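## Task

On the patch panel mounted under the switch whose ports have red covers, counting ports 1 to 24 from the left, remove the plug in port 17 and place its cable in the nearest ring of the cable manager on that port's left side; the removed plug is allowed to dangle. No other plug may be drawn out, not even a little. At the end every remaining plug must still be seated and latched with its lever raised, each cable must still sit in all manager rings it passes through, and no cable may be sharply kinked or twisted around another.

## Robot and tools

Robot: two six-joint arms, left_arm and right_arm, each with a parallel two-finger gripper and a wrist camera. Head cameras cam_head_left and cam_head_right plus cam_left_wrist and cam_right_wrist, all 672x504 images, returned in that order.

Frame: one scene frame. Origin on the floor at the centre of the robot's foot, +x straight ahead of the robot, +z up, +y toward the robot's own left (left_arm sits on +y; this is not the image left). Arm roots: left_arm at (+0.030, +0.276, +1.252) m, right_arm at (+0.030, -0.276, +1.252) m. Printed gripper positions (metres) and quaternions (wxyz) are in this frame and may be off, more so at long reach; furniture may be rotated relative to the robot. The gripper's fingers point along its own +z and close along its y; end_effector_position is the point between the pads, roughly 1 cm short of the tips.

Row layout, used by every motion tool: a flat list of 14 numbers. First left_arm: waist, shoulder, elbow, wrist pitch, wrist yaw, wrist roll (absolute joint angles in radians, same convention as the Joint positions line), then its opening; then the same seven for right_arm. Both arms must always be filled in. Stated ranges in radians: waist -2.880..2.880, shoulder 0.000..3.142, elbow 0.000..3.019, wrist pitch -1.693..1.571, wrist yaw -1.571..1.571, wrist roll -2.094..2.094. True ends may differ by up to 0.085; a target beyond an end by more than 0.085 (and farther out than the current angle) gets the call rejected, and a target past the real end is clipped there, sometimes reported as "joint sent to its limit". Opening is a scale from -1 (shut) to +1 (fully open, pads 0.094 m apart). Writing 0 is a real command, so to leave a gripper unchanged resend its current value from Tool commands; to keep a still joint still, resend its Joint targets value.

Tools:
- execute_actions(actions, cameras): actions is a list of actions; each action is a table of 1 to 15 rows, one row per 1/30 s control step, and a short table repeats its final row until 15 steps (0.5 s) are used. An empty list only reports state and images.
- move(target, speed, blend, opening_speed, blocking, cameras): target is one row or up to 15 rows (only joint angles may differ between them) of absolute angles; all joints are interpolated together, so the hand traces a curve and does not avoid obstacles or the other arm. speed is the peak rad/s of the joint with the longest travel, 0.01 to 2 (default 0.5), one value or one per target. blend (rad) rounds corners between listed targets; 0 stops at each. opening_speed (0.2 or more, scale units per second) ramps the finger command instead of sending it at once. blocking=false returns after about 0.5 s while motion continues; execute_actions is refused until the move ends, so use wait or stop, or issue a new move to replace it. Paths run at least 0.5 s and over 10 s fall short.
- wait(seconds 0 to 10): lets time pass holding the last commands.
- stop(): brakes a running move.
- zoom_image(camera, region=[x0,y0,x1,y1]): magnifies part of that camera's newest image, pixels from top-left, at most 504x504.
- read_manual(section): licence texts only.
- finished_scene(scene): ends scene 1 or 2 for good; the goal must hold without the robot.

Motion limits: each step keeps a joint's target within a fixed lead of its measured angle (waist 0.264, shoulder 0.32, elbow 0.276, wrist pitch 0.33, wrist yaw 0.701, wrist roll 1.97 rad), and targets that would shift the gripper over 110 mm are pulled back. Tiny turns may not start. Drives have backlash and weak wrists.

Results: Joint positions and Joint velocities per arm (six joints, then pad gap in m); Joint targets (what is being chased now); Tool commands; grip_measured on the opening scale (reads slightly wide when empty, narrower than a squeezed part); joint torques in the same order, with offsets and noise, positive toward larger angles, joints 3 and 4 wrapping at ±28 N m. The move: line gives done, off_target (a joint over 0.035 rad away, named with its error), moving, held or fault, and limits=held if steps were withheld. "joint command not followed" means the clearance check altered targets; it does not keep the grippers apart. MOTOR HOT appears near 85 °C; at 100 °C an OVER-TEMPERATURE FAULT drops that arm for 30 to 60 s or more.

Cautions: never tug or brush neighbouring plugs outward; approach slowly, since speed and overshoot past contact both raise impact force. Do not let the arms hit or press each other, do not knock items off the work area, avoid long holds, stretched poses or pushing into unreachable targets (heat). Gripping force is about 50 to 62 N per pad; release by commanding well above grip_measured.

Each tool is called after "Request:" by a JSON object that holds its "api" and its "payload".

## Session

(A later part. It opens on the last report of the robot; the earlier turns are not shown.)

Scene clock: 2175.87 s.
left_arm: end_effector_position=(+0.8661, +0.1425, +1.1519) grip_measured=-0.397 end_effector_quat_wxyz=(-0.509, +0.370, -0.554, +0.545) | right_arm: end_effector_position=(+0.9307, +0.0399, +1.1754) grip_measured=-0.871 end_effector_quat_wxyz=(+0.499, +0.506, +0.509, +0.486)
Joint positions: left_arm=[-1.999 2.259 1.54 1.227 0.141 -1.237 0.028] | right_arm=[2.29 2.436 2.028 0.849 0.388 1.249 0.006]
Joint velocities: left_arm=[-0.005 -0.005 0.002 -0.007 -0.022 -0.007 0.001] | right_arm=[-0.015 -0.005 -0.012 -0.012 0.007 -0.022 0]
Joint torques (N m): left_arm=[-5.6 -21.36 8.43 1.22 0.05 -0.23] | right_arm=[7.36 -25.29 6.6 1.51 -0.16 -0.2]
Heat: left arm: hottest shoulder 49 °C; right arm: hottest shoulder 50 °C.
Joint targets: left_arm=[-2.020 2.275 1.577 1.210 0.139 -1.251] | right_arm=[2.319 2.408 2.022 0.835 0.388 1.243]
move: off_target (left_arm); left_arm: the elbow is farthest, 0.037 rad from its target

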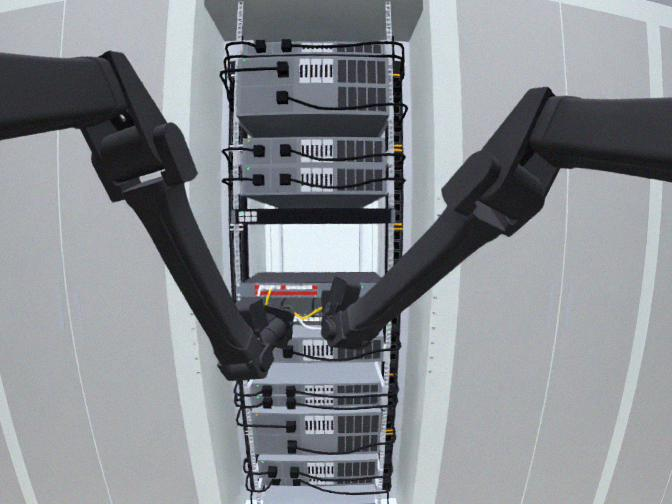

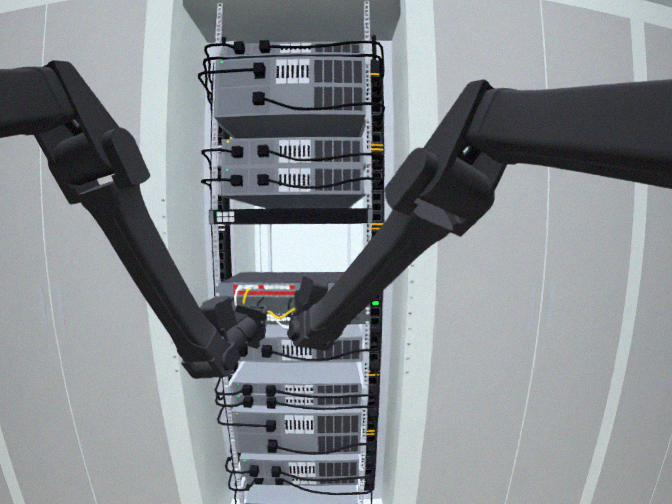

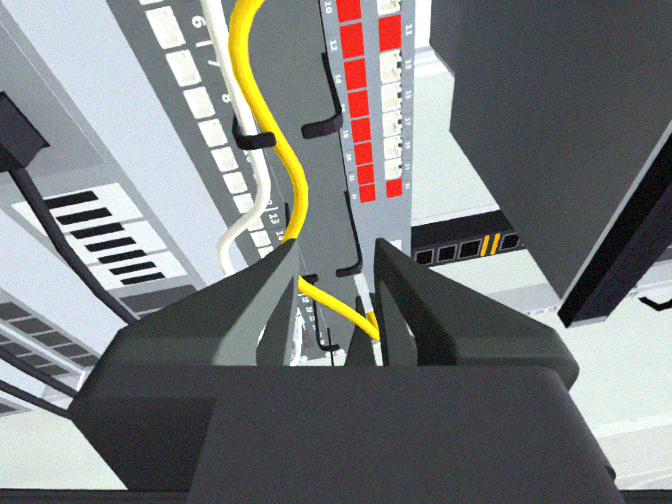

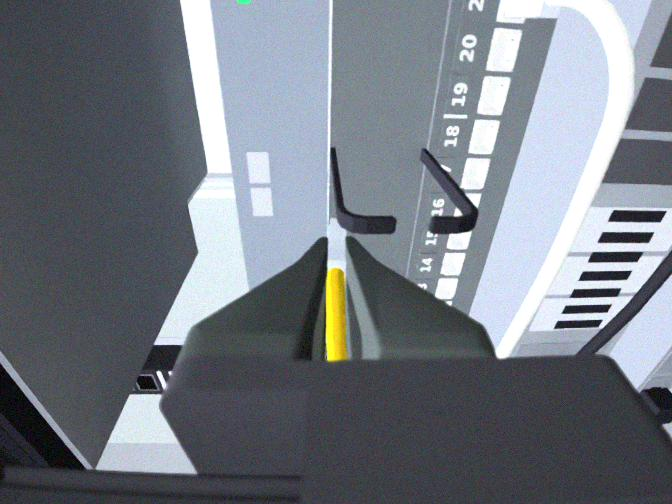

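Request:
{"api": "move", "payload": {"target": [-2.04,2.345,1.69,1.16,0.12,-1.243,-0.6,2.318,2.409,2.022,0.835,0.388,1.243,-1], "speed": 0.3, "cameras": ["cam_left_wrist"]}}

Request:
{"api": "zoom_image", "payload": {"camera": "cam_left_wrist", "region": [200, 60, 420, 360]}}

Scene clock: 2214.47 s.
left_arm: end_effector_position=(+0.8841, +0.1215, +1.1318) grip_measured=-0.597 end_effector_quat_wxyz=(-0.503, +0.374, -0.556, +0.545) | right_arm: end_effector_position=(+0.9307, +0.0399, +1.1754) grip_measured=-0.871 end_effector_quat_wxyz=(+0.499, +0.506, +0.509, +0.486)
Joint positions: left_arm=[-2.02 2.332 1.651 1.176 0.123 -1.237 0.019] | right_arm=[2.29 2.436 2.028 0.849 0.388 1.249 0.006]
Joint velocities: left_arm=[-0.005 -0.015 -0.017 -0.002 0.022 0.066 0] | right_arm=[-0.005 0.015 0.002 -0.007 0.007 -0.081 0.002]
Joint torques (N m): left_arm=[-6.07 -22.12 8.95 1.2 0.04 -0.18] | right_arm=[8.35 -25.64 6.8 1.5 -0.22 -0.19]
Heat: left arm: hottest shoulder 46 °C; right arm: hottest shoulder 50 °C.
Joint targets: left_arm=[-2.039 2.345 1.690 1.160 0.120 -1.243] | right_arm=[2.318 2.409 2.022 0.835 0.388 1.243]
move: off_target (left_arm); left_arm: the elbow is farthest, 0.039 rad from its target
Images, in order (width x height): cam_left_wrist 672x504.

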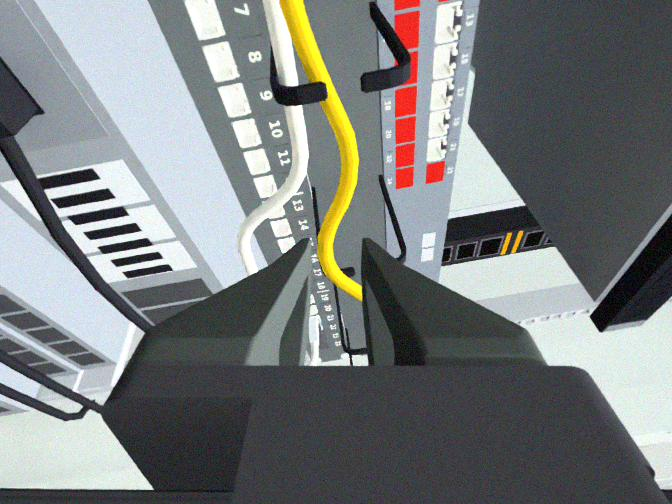

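Scaled by 1.680 from the camera's 672x504 image, which has a finer 960x720 frame.

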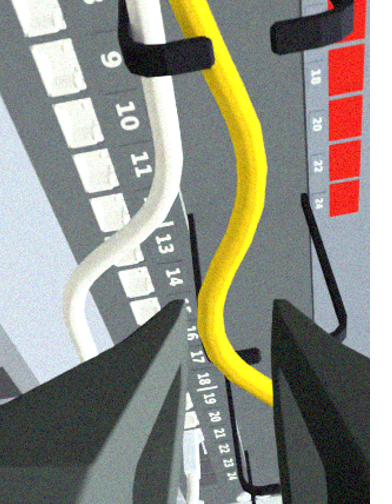

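Request:
{"api": "move", "payload": {"target": [-2.064,2.4,1.809,1.09,0.1,-1.243,-0.6,2.318,2.409,2.022,0.835,0.388,1.243,-1], "speed": 0.2, "cameras": ["cam_left_wrist"]}}

Request:
{"api": "zoom_image", "payload": {"camera": "cam_left_wrist", "region": [200, 60, 420, 360]}}

Scene clock: 2230.87 s.
left_arm: end_effector_position=(+0.9075, +0.1023, +1.1279) grip_measured=-0.597 end_effector_quat_wxyz=(-0.501, +0.378, -0.554, +0.547) | right_arm: end_effector_position=(+0.9312, +0.0386, +1.1750) grip_measured=-0.871 end_effector_quat_wxyz=(+0.499, +0.506, +0.509, +0.485)
Joint positions: left_arm=[-2.042 2.382 1.767 1.108 0.102 -1.237 0.019] | right_arm=[2.289 2.436 2.028 0.849 0.388 1.249 0.006]
Joint velocities: left_arm=[-0.015 -0.005 -0.002 0.012 0.037 -0.095 -0.001] | right_arm=[-0.005 -0.005 -0.002 0.022 -0.037 -0.066 0.001]
Joint torques (N m): left_arm=[-6.36 -22.83 9.66 1.24 0.09 -0.18] | right_arm=[9.11 -24.82 6.5 1.57 -0.16 -0.23]
Heat: left arm: hottest shoulder 48 °C; right arm: hottest shoulder 50 °C.
Joint targets: left_arm=[-2.064 2.400 1.809 1.090 0.100 -1.243] | right_arm=[2.316 2.409 2.022 0.835 0.387 1.243]
move: off_target (left_arm); left_arm: the elbow is farthest, 0.042 rad from its target
Images, in order (width x height): cam_left_wrist 672x504.

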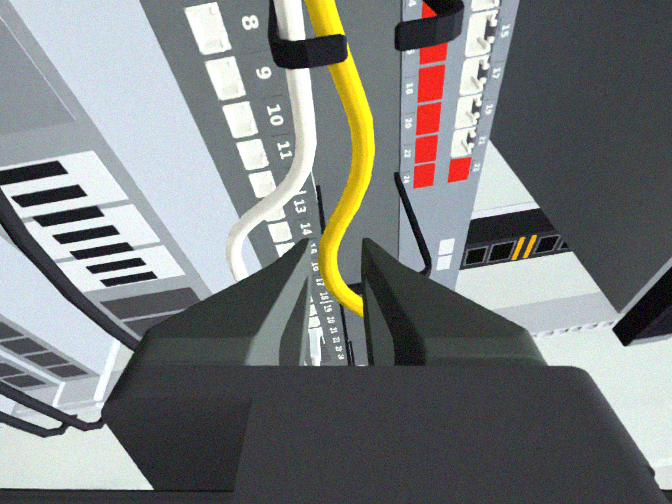

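Scaled by 1.680 from the camera's 672x504 image, which has a finer 960x720 frame.

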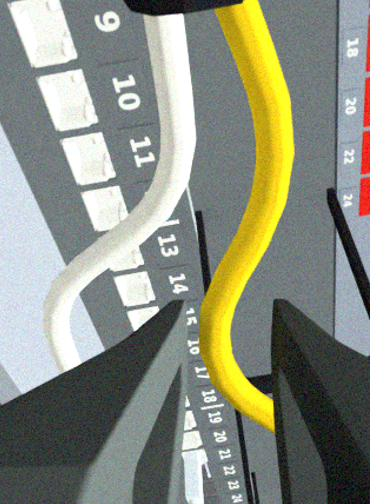

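Request:
{"api": "move", "payload": {"target": [-2.064,2.4,1.809,1.09,0.1,-1.243,-0.84,2.318,2.409,2.022,0.835,0.388,1.243,-1], "opening_speed": 0.3, "cameras": ["cam_left_wrist"]}}

Request:
{"api": "zoom_image", "payload": {"camera": "cam_left_wrist", "region": [200, 60, 420, 360]}}

Scene clock: 2243.37 s.
left_arm: end_effector_position=(+0.9076, +0.1028, +1.1278) grip_measured=-0.834 end_effector_quat_wxyz=(-0.501, +0.379, -0.553, +0.546) | right_arm: end_effector_position=(+0.9312, +0.0381, +1.1749) grip_measured=-0.871 end_effector_quat_wxyz=(+0.500, +0.507, +0.508, +0.484)
Joint positions: left_arm=[-2.042 2.382 1.767 1.108 0.098 -1.237 0.008] | right_arm=[2.289 2.436 2.028 0.849 0.391 1.249 0.006]
Joint velocities: left_arm=[0.005 -0.005 0.002 -0.007 0.022 -0.022 0] | right_arm=[0.005 -0.005 -0.012 0.012 -0.066 0.066 -0.001]
Joint torques (N m): left_arm=[-6.53 -22.71 9.7 1.16 0.15 -0.17] | right_arm=[7.71 -26.05 6.56 1.54 -0.26 -0.21]
Heat: left arm: hottest shoulder 48 °C; right arm: hottest shoulder 50 °C.
Joint targets: left_arm=[-2.064 2.400 1.809 1.090 0.099 -1.243] | right_arm=[2.318 2.409 2.022 0.835 0.388 1.243]
move: off_target (left_arm); left_arm: the elbow is farthest, 0.042 rad from its target
Images, in order (width x height): cam_left_wrist 672x504.

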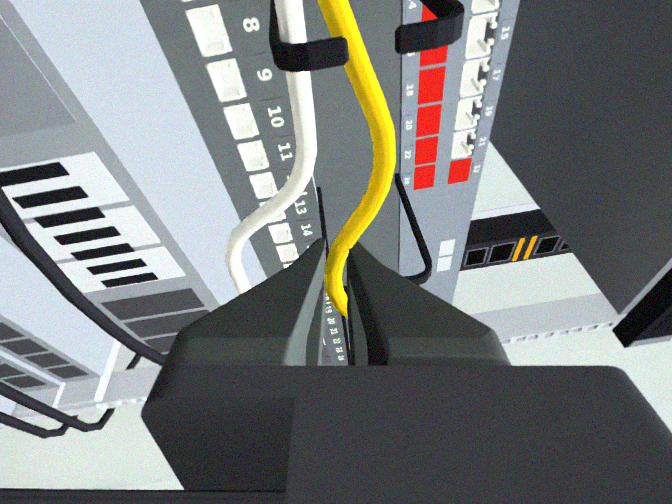

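Scaled by 1.680 from the camera's 672x504 image, which has a finer 960x720 frame.

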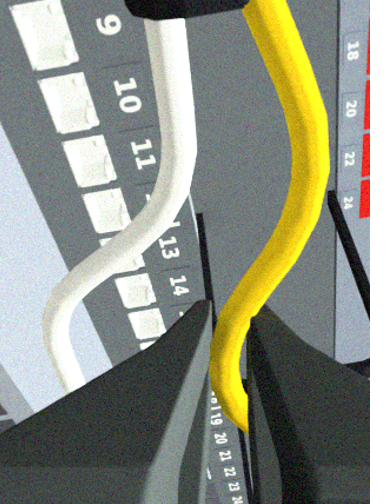

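Request:
{"api": "move", "payload": {"target": [-2.064,2.4,1.809,1.09,0.1,-1.243,-0.97,2.318,2.409,2.022,0.835,0.388,1.243,-1], "opening_speed": 0.3, "cameras": ["cam_left_wrist"]}}

Request:
{"api": "zoom_image", "payload": {"camera": "cam_left_wrist", "region": [200, 60, 420, 360]}}

Scene clock: 2251.57 s.
left_arm: end_effector_position=(+0.9076, +0.1028, +1.1278) grip_measured=-0.903 end_effector_quat_wxyz=(-0.501, +0.379, -0.553, +0.546) | right_arm: end_effector_position=(+0.9311, +0.0382, +1.1745) grip_measured=-0.871 end_effector_quat_wxyz=(+0.500, +0.507, +0.509, +0.484)
Joint positions: left_arm=[-2.042 2.382 1.767 1.108 0.098 -1.237 0.005] | right_arm=[2.289 2.436 2.028 0.847 0.391 1.249 0.006]
Joint velocities: left_arm=[0.005 -0.005 -0.002 0.022 -0.051 0.022 0] | right_arm=[-0.015 -0.005 0.002 0.007 -0.037 0.007 0]
Joint torques (N m): left_arm=[-6.01 -23.18 9.66 1.16 0.23 -0.14] | right_arm=[7.47 -24.76 6.65 1.63 -0.31 -0.2]
Heat: left arm: hottest shoulder 48 °C; right arm: hottest shoulder 50 °C.
Joint targets: left_arm=[-2.064 2.400 1.809 1.090 0.100 -1.243] | right_arm=[2.318 2.409 2.022 0.835 0.388 1.243]
move: off_target (left_arm); left_arm: the elbow is farthest, 0.042 rad from its target
Images, in order (width x height): cam_left_wrist 672x504.

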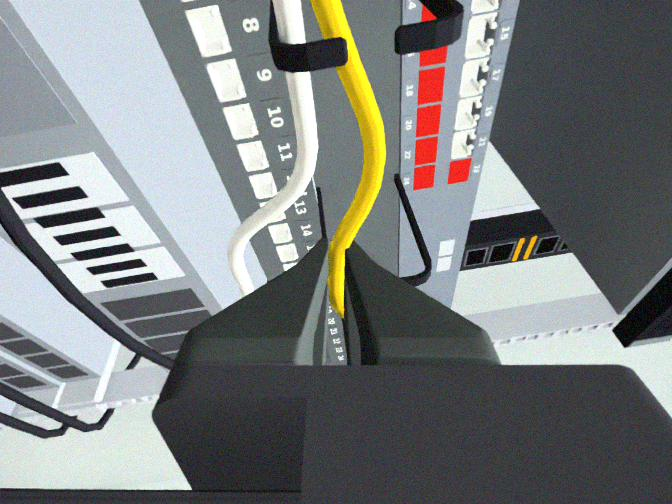

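Scaled by 1.680 from the camera's 672x504 image, which has a finer 960x720 frame.

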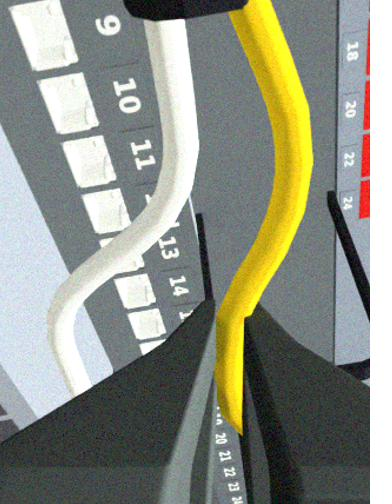

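Request:
{"api": "move", "payload": {"target": [-2.069,2.33,1.71,1.1,0.1,-1.243,-0.97,2.308,2.528,2.117,0.86,0.388,1.243,-1], "speed": 0.15}}

Request:
{"api": "zoom_image", "payload": {"camera": "cam_left_wrist", "region": [200, 60, 420, 360]}}

Request:
{"api": "zoom_image", "payload": {"camera": "cam_head_left", "region": [265, 280, 345, 340]}}

Scene clock: 2273.57 s.
left_arm: end_effector_position=(+0.8982, +0.1049, +1.1151) grip_measured=-0.905 end_effector_quat_wxyz=(-0.495, +0.388, -0.562, +0.538) | right_arm: end_effector_position=(+0.9290, +0.0414, +1.1586) grip_measured=-0.871 end_effector_quat_wxyz=(+0.499, +0.510, +0.511, +0.479)
Joint positions: left_arm=[-2.04 2.379 1.733 1.108 0.088 -1.237 0.004] | right_arm=[2.289 2.466 2.05 0.847 0.397 1.249 0.006]
Joint velocities: left_arm=[-0.015 0.005 -0.012 -0.007 -0.11 -0.051 -0.001] | right_arm=[0.005 0.015 -0.002 -0.007 -0.007 0.022 -0.001]
Joint torques (N m): left_arm=[-4.37 -24.12 6.37 1.85 0.33 -0.12] | right_arm=[5.71 -24.29 6.89 2.14 -0.33 -0.12]
Heat: left arm: hottest shoulder 48 °C; right arm: hottest shoulder 50 °C.
Joint targets: left_arm=[-2.041 2.380 1.739 1.108 0.092 -1.237] | right_arm=[2.290 2.460 2.046 0.847 0.393 1.249]
move: held (left_arm, right_arm; a check stopped the path); limits=held; left_arm: the shoulder is farthest, 0.049 rad from its target; right_arm: the elbow is farthest, 0.067 rad from its target
joint command not followed: on one or more control steps a check withheld the commanded joint targets of the left arm, and it was not sent them on those steps.
cause: the commanded joint targets, or the way to them, would bring a part of the robot too close to another arm (this arm's gripper housing and the right arm's wrist (the part past joint 5), along the way the arms are being sent, or toward where that arm still pushes).
joint command not followed: on one or more control steps a check withheld the commanded joint targets of the right arm, and it was not sent them on those steps.
cause: the commanded joint targets, or the way to them, would bring a part of the robot too close to another arm (this arm's wrist (the part past joint 5) and the left arm's gripper housing, along the way the arms are being sent, or toward where that arm still pushes).

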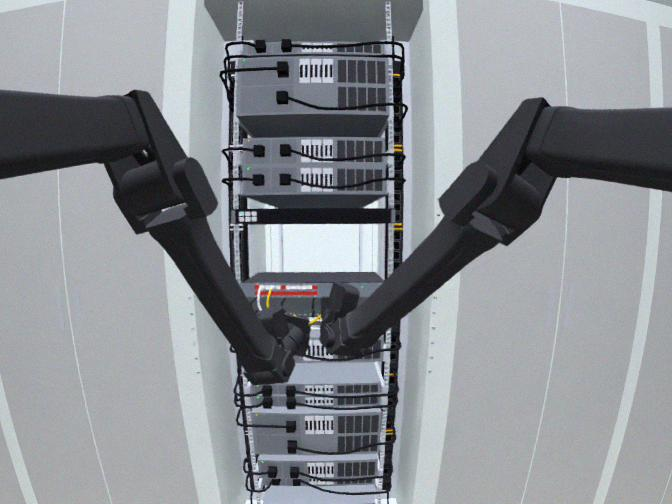

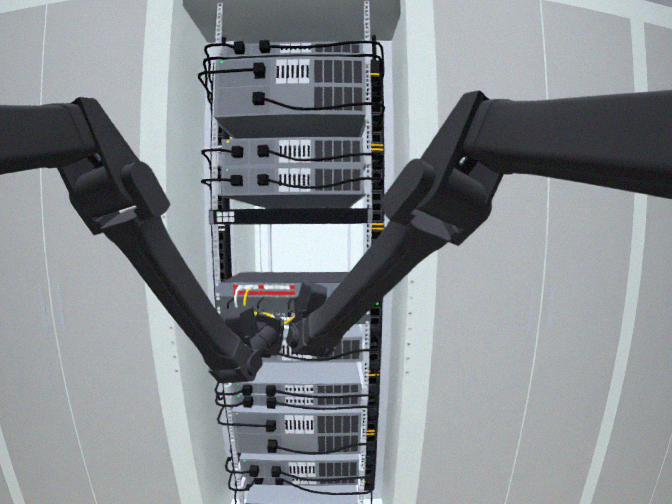

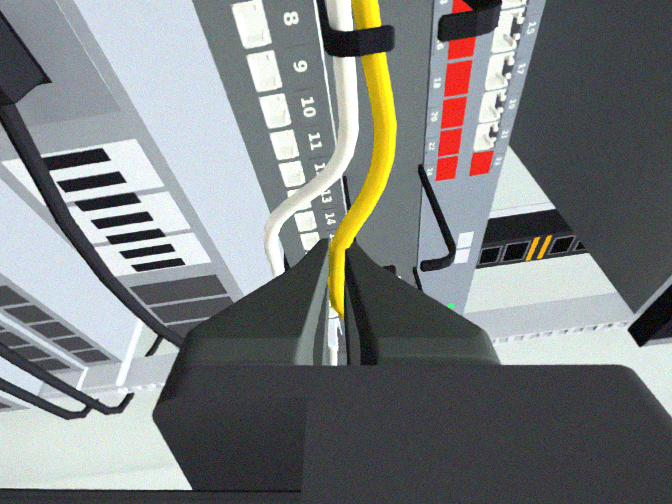

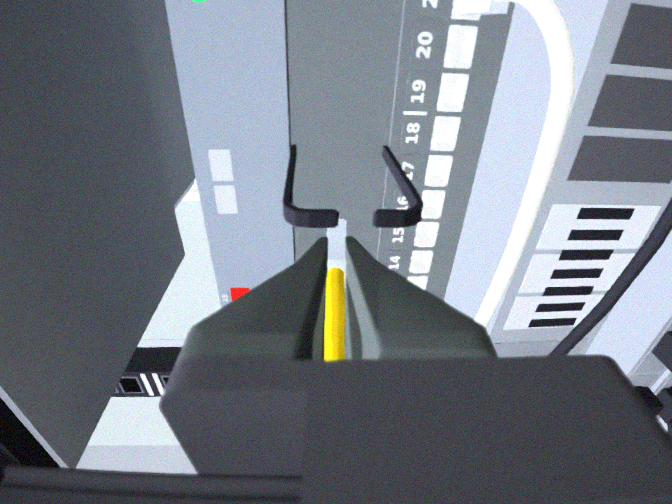

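Scaled by 1.680 from the camera's 672x504 image, which has a finer 960x720 frame.

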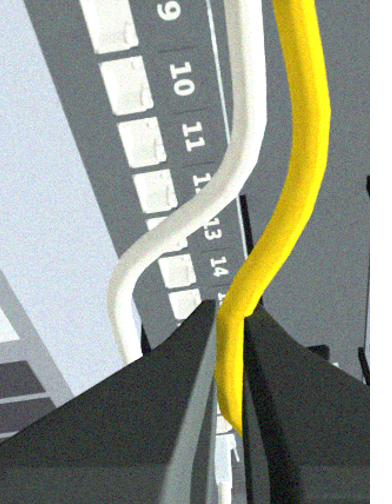

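Scaled by 6.300 from the camera's 672x504 image, which has a finer 960x720 frame.

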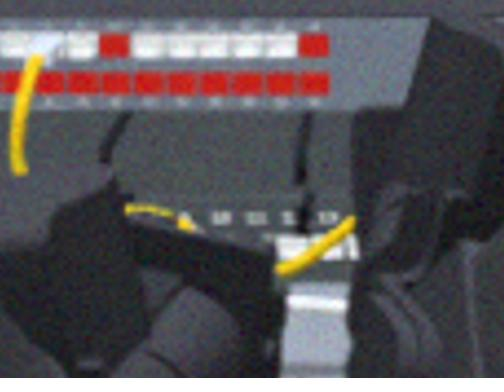

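Request:
{"api": "move", "payload": {"target": [-1.95,2.316,1.80,0.98,0.49,-1.243,-0.97,2.29,2.466,2.05,0.847,0.395,1.243,-1], "speed": 0.2}}

Request:
{"api": "zoom_image", "payload": {"camera": "cam_left_wrist", "region": [200, 60, 420, 360]}}

Request:
{"api": "zoom_image", "payload": {"camera": "cam_head_left", "region": [265, 280, 345, 340]}}

Scene clock: 2302.63 s.
left_arm: end_effector_position=(+0.9002, +0.1066, +1.1247) grip_measured=-0.907 end_effector_quat_wxyz=(-0.410, +0.278, -0.624, +0.604) | right_arm: end_effector_position=(+0.9294, +0.0399, +1.1581) grip_measured=-0.871 end_effector_quat_wxyz=(+0.499, +0.511, +0.511, +0.478)
Joint positions: left_arm=[-1.965 2.347 1.761 0.996 0.483 -1.237 0.004] | right_arm=[2.287 2.466 2.05 0.847 0.398 1.249 0.006]
Joint velocities: left_arm=[0.015 -0.015 -0.022 0.017 0.022 0.081 0] | right_arm=[0.005 0.005 0.017 -0.012 -0.022 -0.007 0.001]
Joint torques (N m): left_arm=[-2.9 -27.22 9.55 1.21 0.48 -0.16] | right_arm=[6.59 -23.41 7.04 1.94 -0.26 -0.16]
Heat: left arm: hottest shoulder 52 °C; right arm: hottest shoulder 50 °C.
Joint targets: left_arm=[-1.950 2.316 1.801 0.979 0.491 -1.243] | right_arm=[2.289 2.466 2.050 0.847 0.396 1.243]
move: off_target (left_arm); left_arm: the elbow is farthest, 0.039 rad from its target

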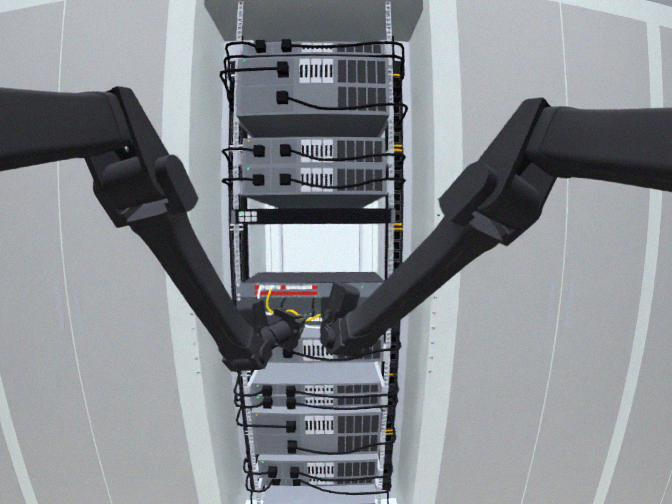

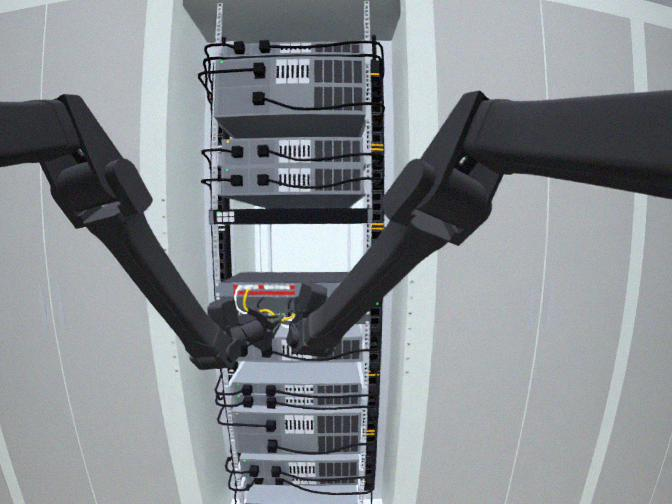

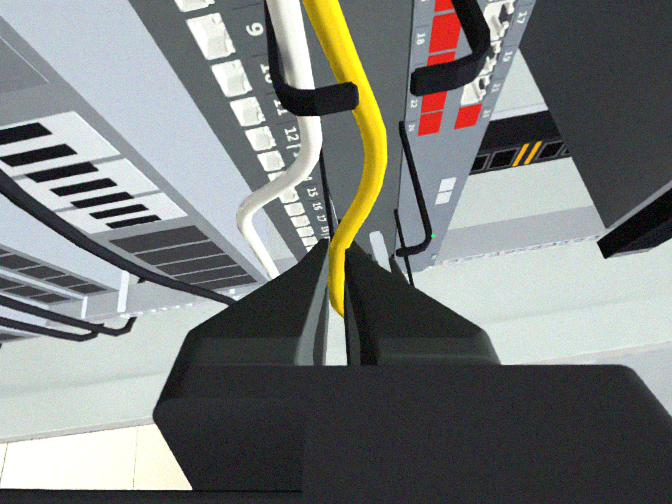

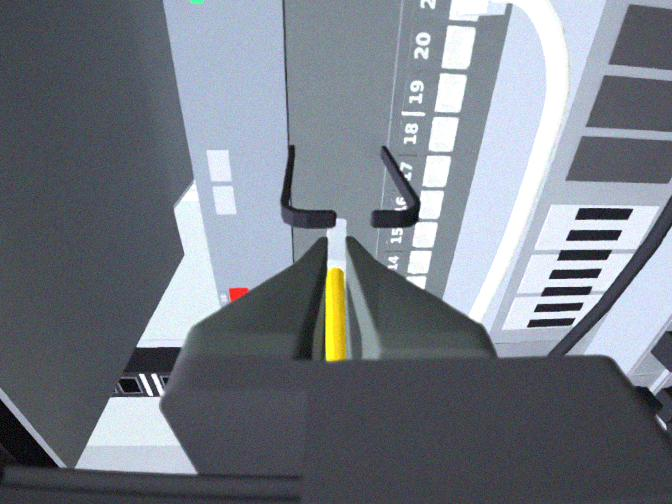

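Scaled by 1.680 from the camera's 672x504 image, which has a finer 960x720 frame.

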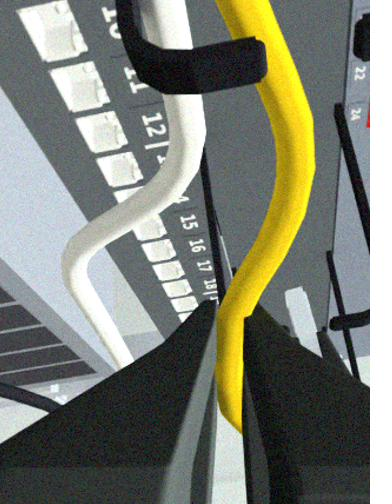

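Scaled by 6.300 from the camera's 672x504 image, which has a finer 960x720 frame.

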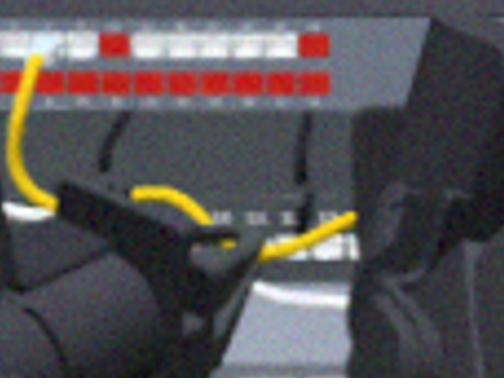

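Request:
{"api": "move", "payload": {"target": [-1.955,2.285,1.735,0.967,0.49,-1.243,-0.97,2.29,2.5,2.1,0.847,0.395,1.243,-1], "speed": 0.15}}

Request:
{"api": "zoom_image", "payload": {"camera": "cam_left_wrist", "region": [200, 60, 460, 360]}}

Request:
{"api": "zoom_image", "payload": {"camera": "cam_head_left", "region": [265, 280, 345, 340]}}

Scene clock: 2321.77 s.
left_arm: end_effector_position=(+0.8988, +0.1079, +1.1314) grip_measured=-0.908 end_effector_quat_wxyz=(-0.406, +0.281, -0.627, +0.603) | right_arm: end_effector_position=(+0.9286, +0.0404, +1.1555) grip_measured=-0.871 end_effector_quat_wxyz=(+0.499, +0.511, +0.512, +0.478)
Joint positions: left_arm=[-1.965 2.322 1.738 0.983 0.483 -1.237 0.004] | right_arm=[2.287 2.469 2.05 0.847 0.398 1.249 0.006]
Joint velocities: left_arm=[0.005 0.005 -0.017 -0.012 0.007 -0.051 -0.001] | right_arm=[-0.005 0.005 -0.012 0.007 0.007 0.066 0]
Joint torques (N m): left_arm=[-2.96 -28.04 6 1.35 0.39 -0.15] | right_arm=[7 -21.19 10.44 2.06 -0.32 -0.16]
Heat: left arm: hottest shoulder 54 °C; right arm: hottest shoulder 50 °C.
Joint targets: left_arm=[-1.955 2.285 1.734 0.968 0.490 -1.243] | right_arm=[2.290 2.501 2.100 0.847 0.395 1.243]
move: off_target (left_arm, right_arm); left_arm: the shoulder is farthest, 0.037 rad from its target; right_arm: the elbow is farthest, 0.050 rad from its target

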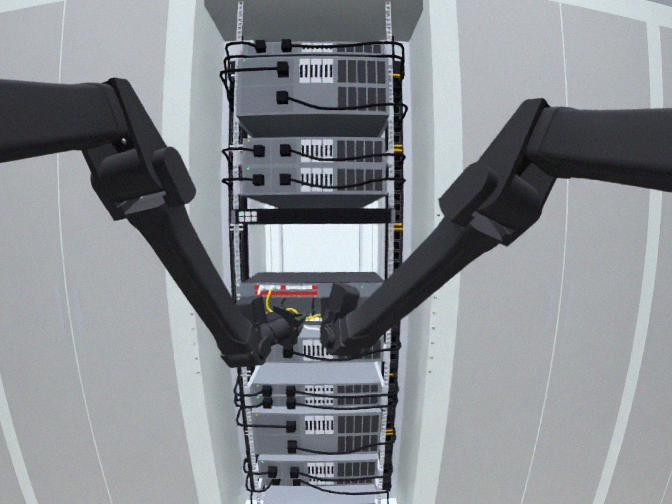

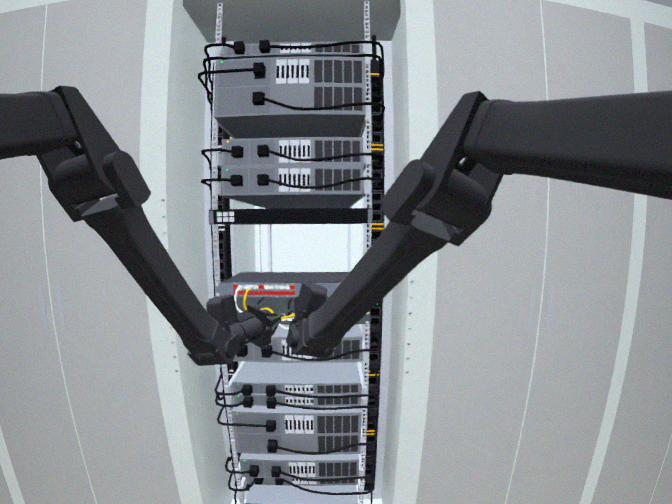

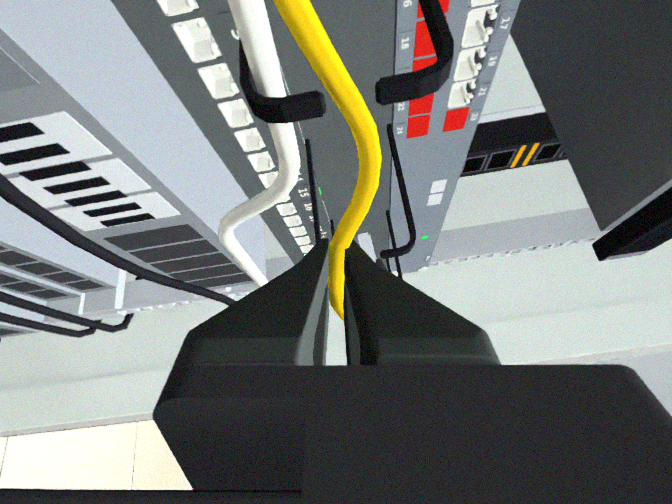

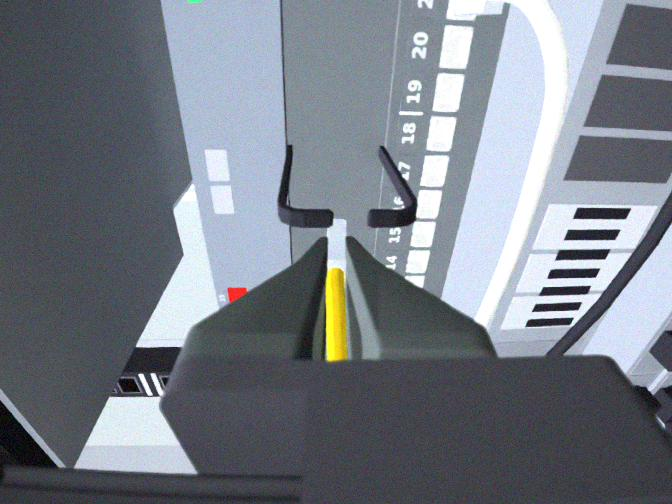

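Scaled by 1.680 from the camera's 672x504 image, which has a finer 960x720 frame.

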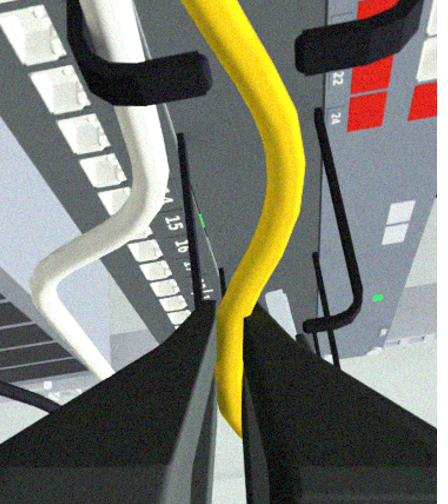

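Scaled by 6.300 from the camera's 672x504 image, which has a finer 960x720 frame.

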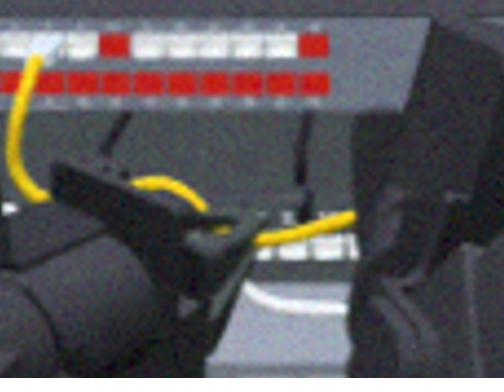

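Request:
{"api": "move", "payload": {"target": [-1.96,2.24,1.715,0.955,0.49,-1.243,-0.97,2.29,2.515,2.115,0.847,0.395,1.243,-1], "speed": 0.15, "cameras": ["cam_left_wrist","cam_head_left"]}}

Request:
{"api": "zoom_image", "payload": {"camera": "cam_left_wrist", "region": [200, 60, 460, 360]}}

Request:
{"api": "zoom_image", "payload": {"camera": "cam_head_left", "region": [265, 280, 345, 340]}}

Scene clock: 2341.47 s.
left_arm: end_effector_position=(+0.9011, +0.1108, +1.1508) grip_measured=-0.909 end_effector_quat_wxyz=(-0.406, +0.280, -0.627, +0.603) | right_arm: end_effector_position=(+0.9308, +0.0412, +1.1559) grip_measured=-0.871 end_effector_quat_wxyz=(+0.500, +0.510, +0.509, +0.479)
Joint positions: left_arm=[-1.965 2.281 1.715 0.966 0.485 -1.237 0.004] | right_arm=[2.287 2.479 2.067 0.847 0.398 1.249 0.006]
Joint velocities: left_arm=[-0.015 -0.005 0.007 0.002 -0.007 0.037 -0.001] | right_arm=[-0.015 0.015 -0.002 -0.012 -0.022 -0.051 0.001]
Joint torques (N m): left_arm=[-3.84 -28.63 6.31 1.43 0.33 -0.16] | right_arm=[6.01 -20.07 10.43 2.25 -0.33 -0.18]
Heat: left arm: hottest shoulder 54 °C; right arm: hottest shoulder 49 °C.
Joint targets: left_arm=[-1.960 2.240 1.715 0.954 0.490 -1.243] | right_arm=[2.290 2.515 2.114 0.847 0.395 1.243]
move: off_target (left_arm, right_arm); left_arm: the shoulder is farthest, 0.041 rad from its target; right_arm: the elbow is farthest, 0.048 rad from its target
Images, in order (width x height): cam_head_left 672x504, cam_left_wrist 672x504.

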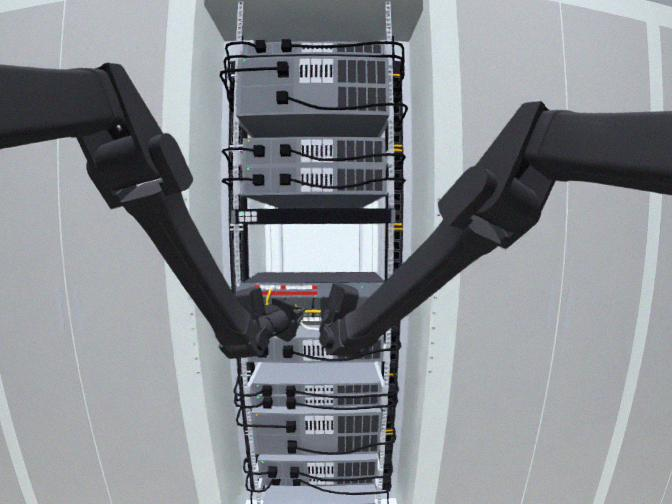

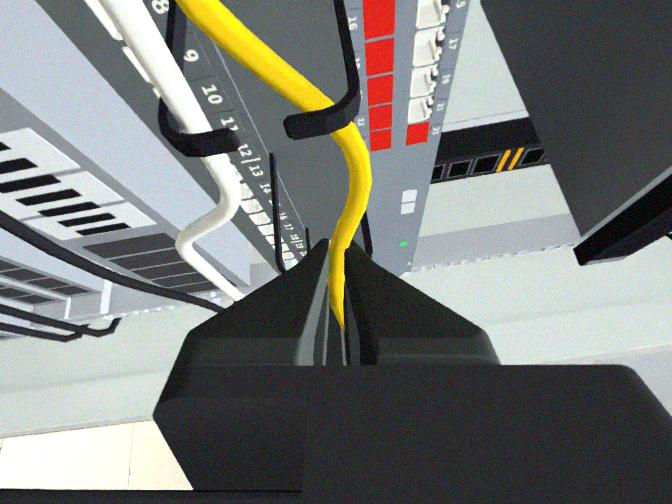

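Scaled by 1.680 from the camera's 672x504 image, which has a finer 960x720 frame.

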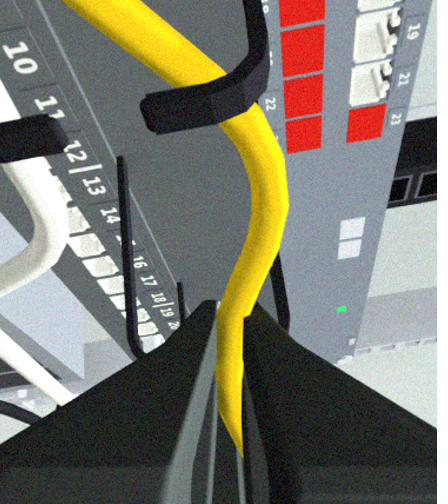

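Scaled by 6.300 from the camera's 672x504 image, which has a finer 960x720 frame.

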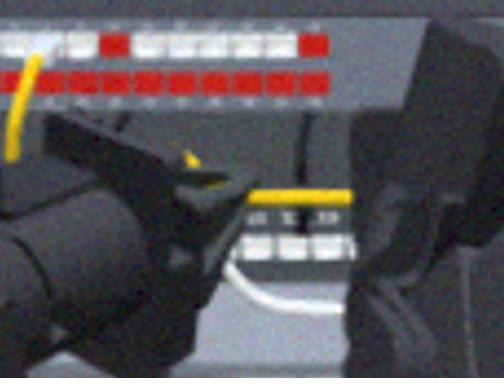

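Request:
{"api": "move", "payload": {"target": [-1.965,2.345,1.855,0.89,0.49,-1.243,-0.97,2.288,2.53,2.16,0.815,0.395,1.243,-1], "speed": 0.15, "cameras": ["cam_left_wrist","cam_head_left"]}}

Request:
{"api": "zoom_image", "payload": {"camera": "cam_left_wrist", "region": [200, 60, 460, 360]}}

Request:
{"api": "zoom_image", "payload": {"camera": "cam_head_left", "region": [265, 280, 345, 340]}}

Scene clock: 2358.90 s.
left_arm: end_effector_position=(+0.9170, +0.1066, +1.1336) grip_measured=-0.909 end_effector_quat_wxyz=(-0.398, +0.285, -0.632, +0.600) | right_arm: end_effector_position=(+0.9385, +0.0416, +1.1590) grip_measured=-0.871 end_effector_quat_wxyz=(+0.503, +0.510, +0.504, +0.482)
Joint positions: left_arm=[-1.965 2.335 1.806 0.906 0.485 -1.237 0.004] | right_arm=[2.286 2.496 2.11 0.833 0.398 1.249 0.006]
Joint velocities: left_arm=[-0.015 -0.005 -0.002 -0.007 0.022 -0.051 -0.001] | right_arm=[-0.015 -0.005 -0.002 -0.012 0.022 -0.022 0]
Joint torques (N m): left_arm=[-4.37 -23.88 10.88 1.32 0.34 -0.17] | right_arm=[6.18 -19.9 10.61 1.39 -0.34 -0.2]
Heat: left arm: hottest shoulder 56 °C; right arm: hottest shoulder 48 °C.
Joint targets: left_arm=[-1.965 2.345 1.855 0.891 0.490 -1.243] | right_arm=[2.287 2.530 2.160 0.815 0.395 1.243]
move: off_target (left_arm, right_arm); left_arm: the elbow is farthest, 0.049 rad from its target; right_arm: the elbow is farthest, 0.050 rad from its target
Images, in order (width x height): cam_head_left 672x504, cam_left_wrist 672x504.

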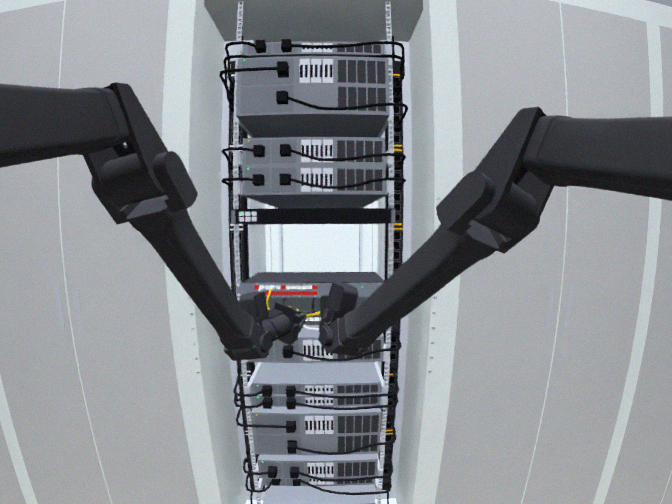

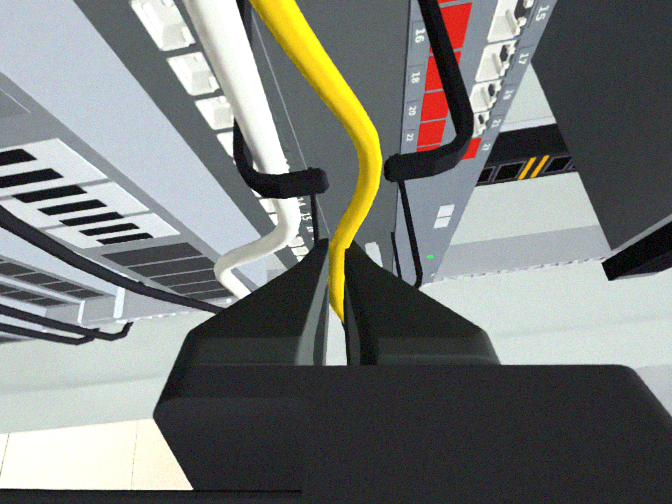

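Scaled by 1.680 from the camera's 672x504 image, which has a finer 960x720 frame.

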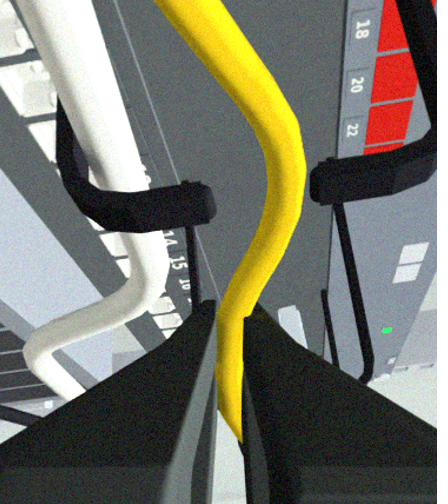

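Scaled by 6.300 from the camera's 672x504 image, which has a finer 960x720 frame.

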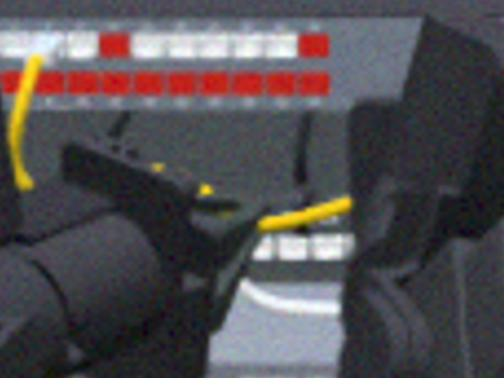

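Request:
{"api": "move", "payload": {"target": [-1.97,2.345,1.885,0.875,0.49,-1.243,-0.97,2.288,2.53,2.16,0.815,0.395,1.243,-1], "speed": 0.15, "cameras": ["cam_left_wrist","cam_head_left"]}}

Request:
{"api": "zoom_image", "payload": {"camera": "cam_left_wrist", "region": [200, 60, 460, 360]}}

Request:
{"api": "zoom_image", "payload": {"camera": "cam_head_left", "region": [265, 280, 345, 340]}}

Scene clock: 2377.97 s.
left_arm: end_effector_position=(+0.9262, +0.1075, +1.1429) grip_measured=-0.909 end_effector_quat_wxyz=(-0.402, +0.282, -0.629, +0.602) | right_arm: end_effector_position=(+0.9385, +0.0416, +1.1590) grip_measured=-0.871 end_effector_quat_wxyz=(+0.503, +0.510, +0.504, +0.482)
Joint positions: left_arm=[-1.965 2.335 1.835 0.889 0.485 -1.237 0.004] | right_arm=[2.286 2.496 2.11 0.833 0.398 1.249 0.006]
Joint velocities: left_arm=[-0.015 -0.005 -0.012 -0.012 0.022 -0.037 -0.001] | right_arm=[-0.015 -0.005 0.002 0.007 -0.022 -0.007 0.001]
Joint torques (N m): left_arm=[-4.19 -24.29 11.21 1.29 0.34 -0.16] | right_arm=[6.3 -20.89 10.67 1.59 -0.38 -0.25]
Heat: left arm: hottest shoulder 53 °C; right arm: hottest shoulder 48 °C.
Joint targets: left_arm=[-1.970 2.345 1.886 0.875 0.490 -1.243] | right_arm=[2.288 2.530 2.160 0.815 0.394 1.243]
move: off_target (left_arm, right_arm); left_arm: the elbow is farthest, 0.050 rad from its target; right_arm: the elbow is farthest, 0.050 rad from its target
Images, in order (width x height): cam_head_left 672x504, cam_left_wrist 672x504.

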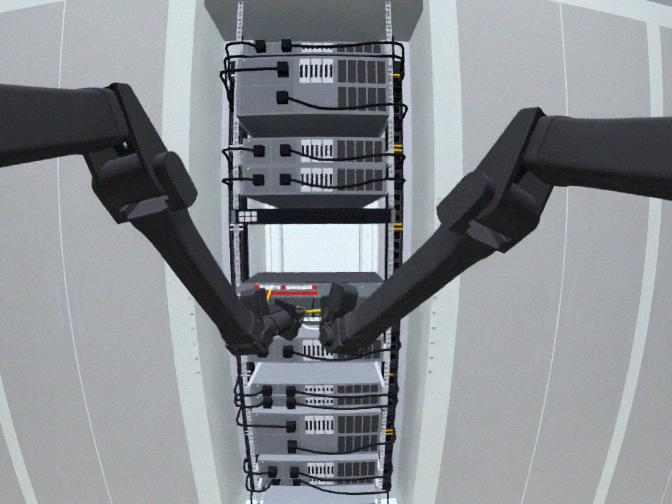

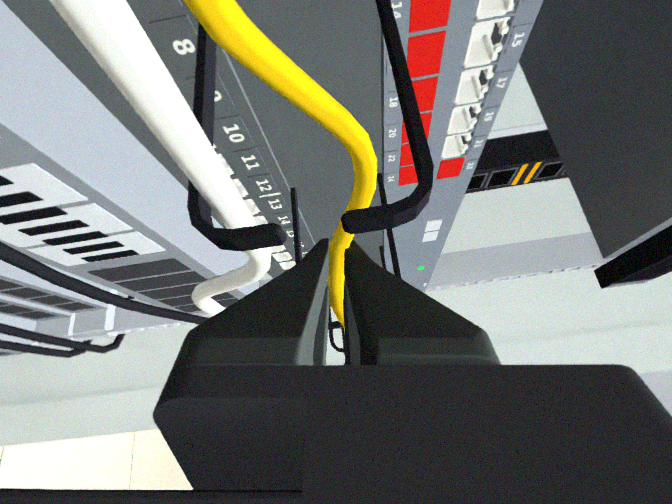

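Scaled by 1.680 from the camera's 672x504 image, which has a finer 960x720 frame.

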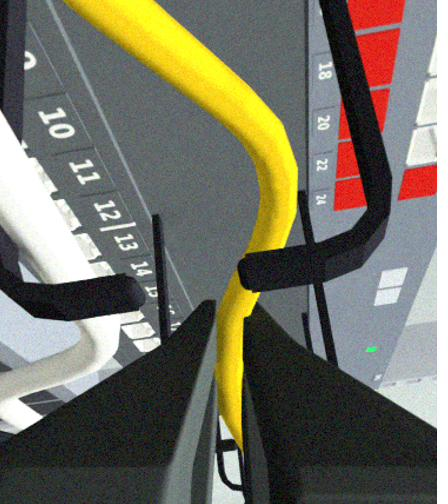

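Scaled by 6.300 from the camera's 672x504 image, which has a finer 960x720 frame.

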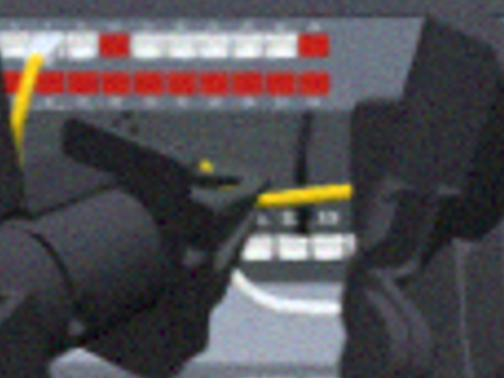

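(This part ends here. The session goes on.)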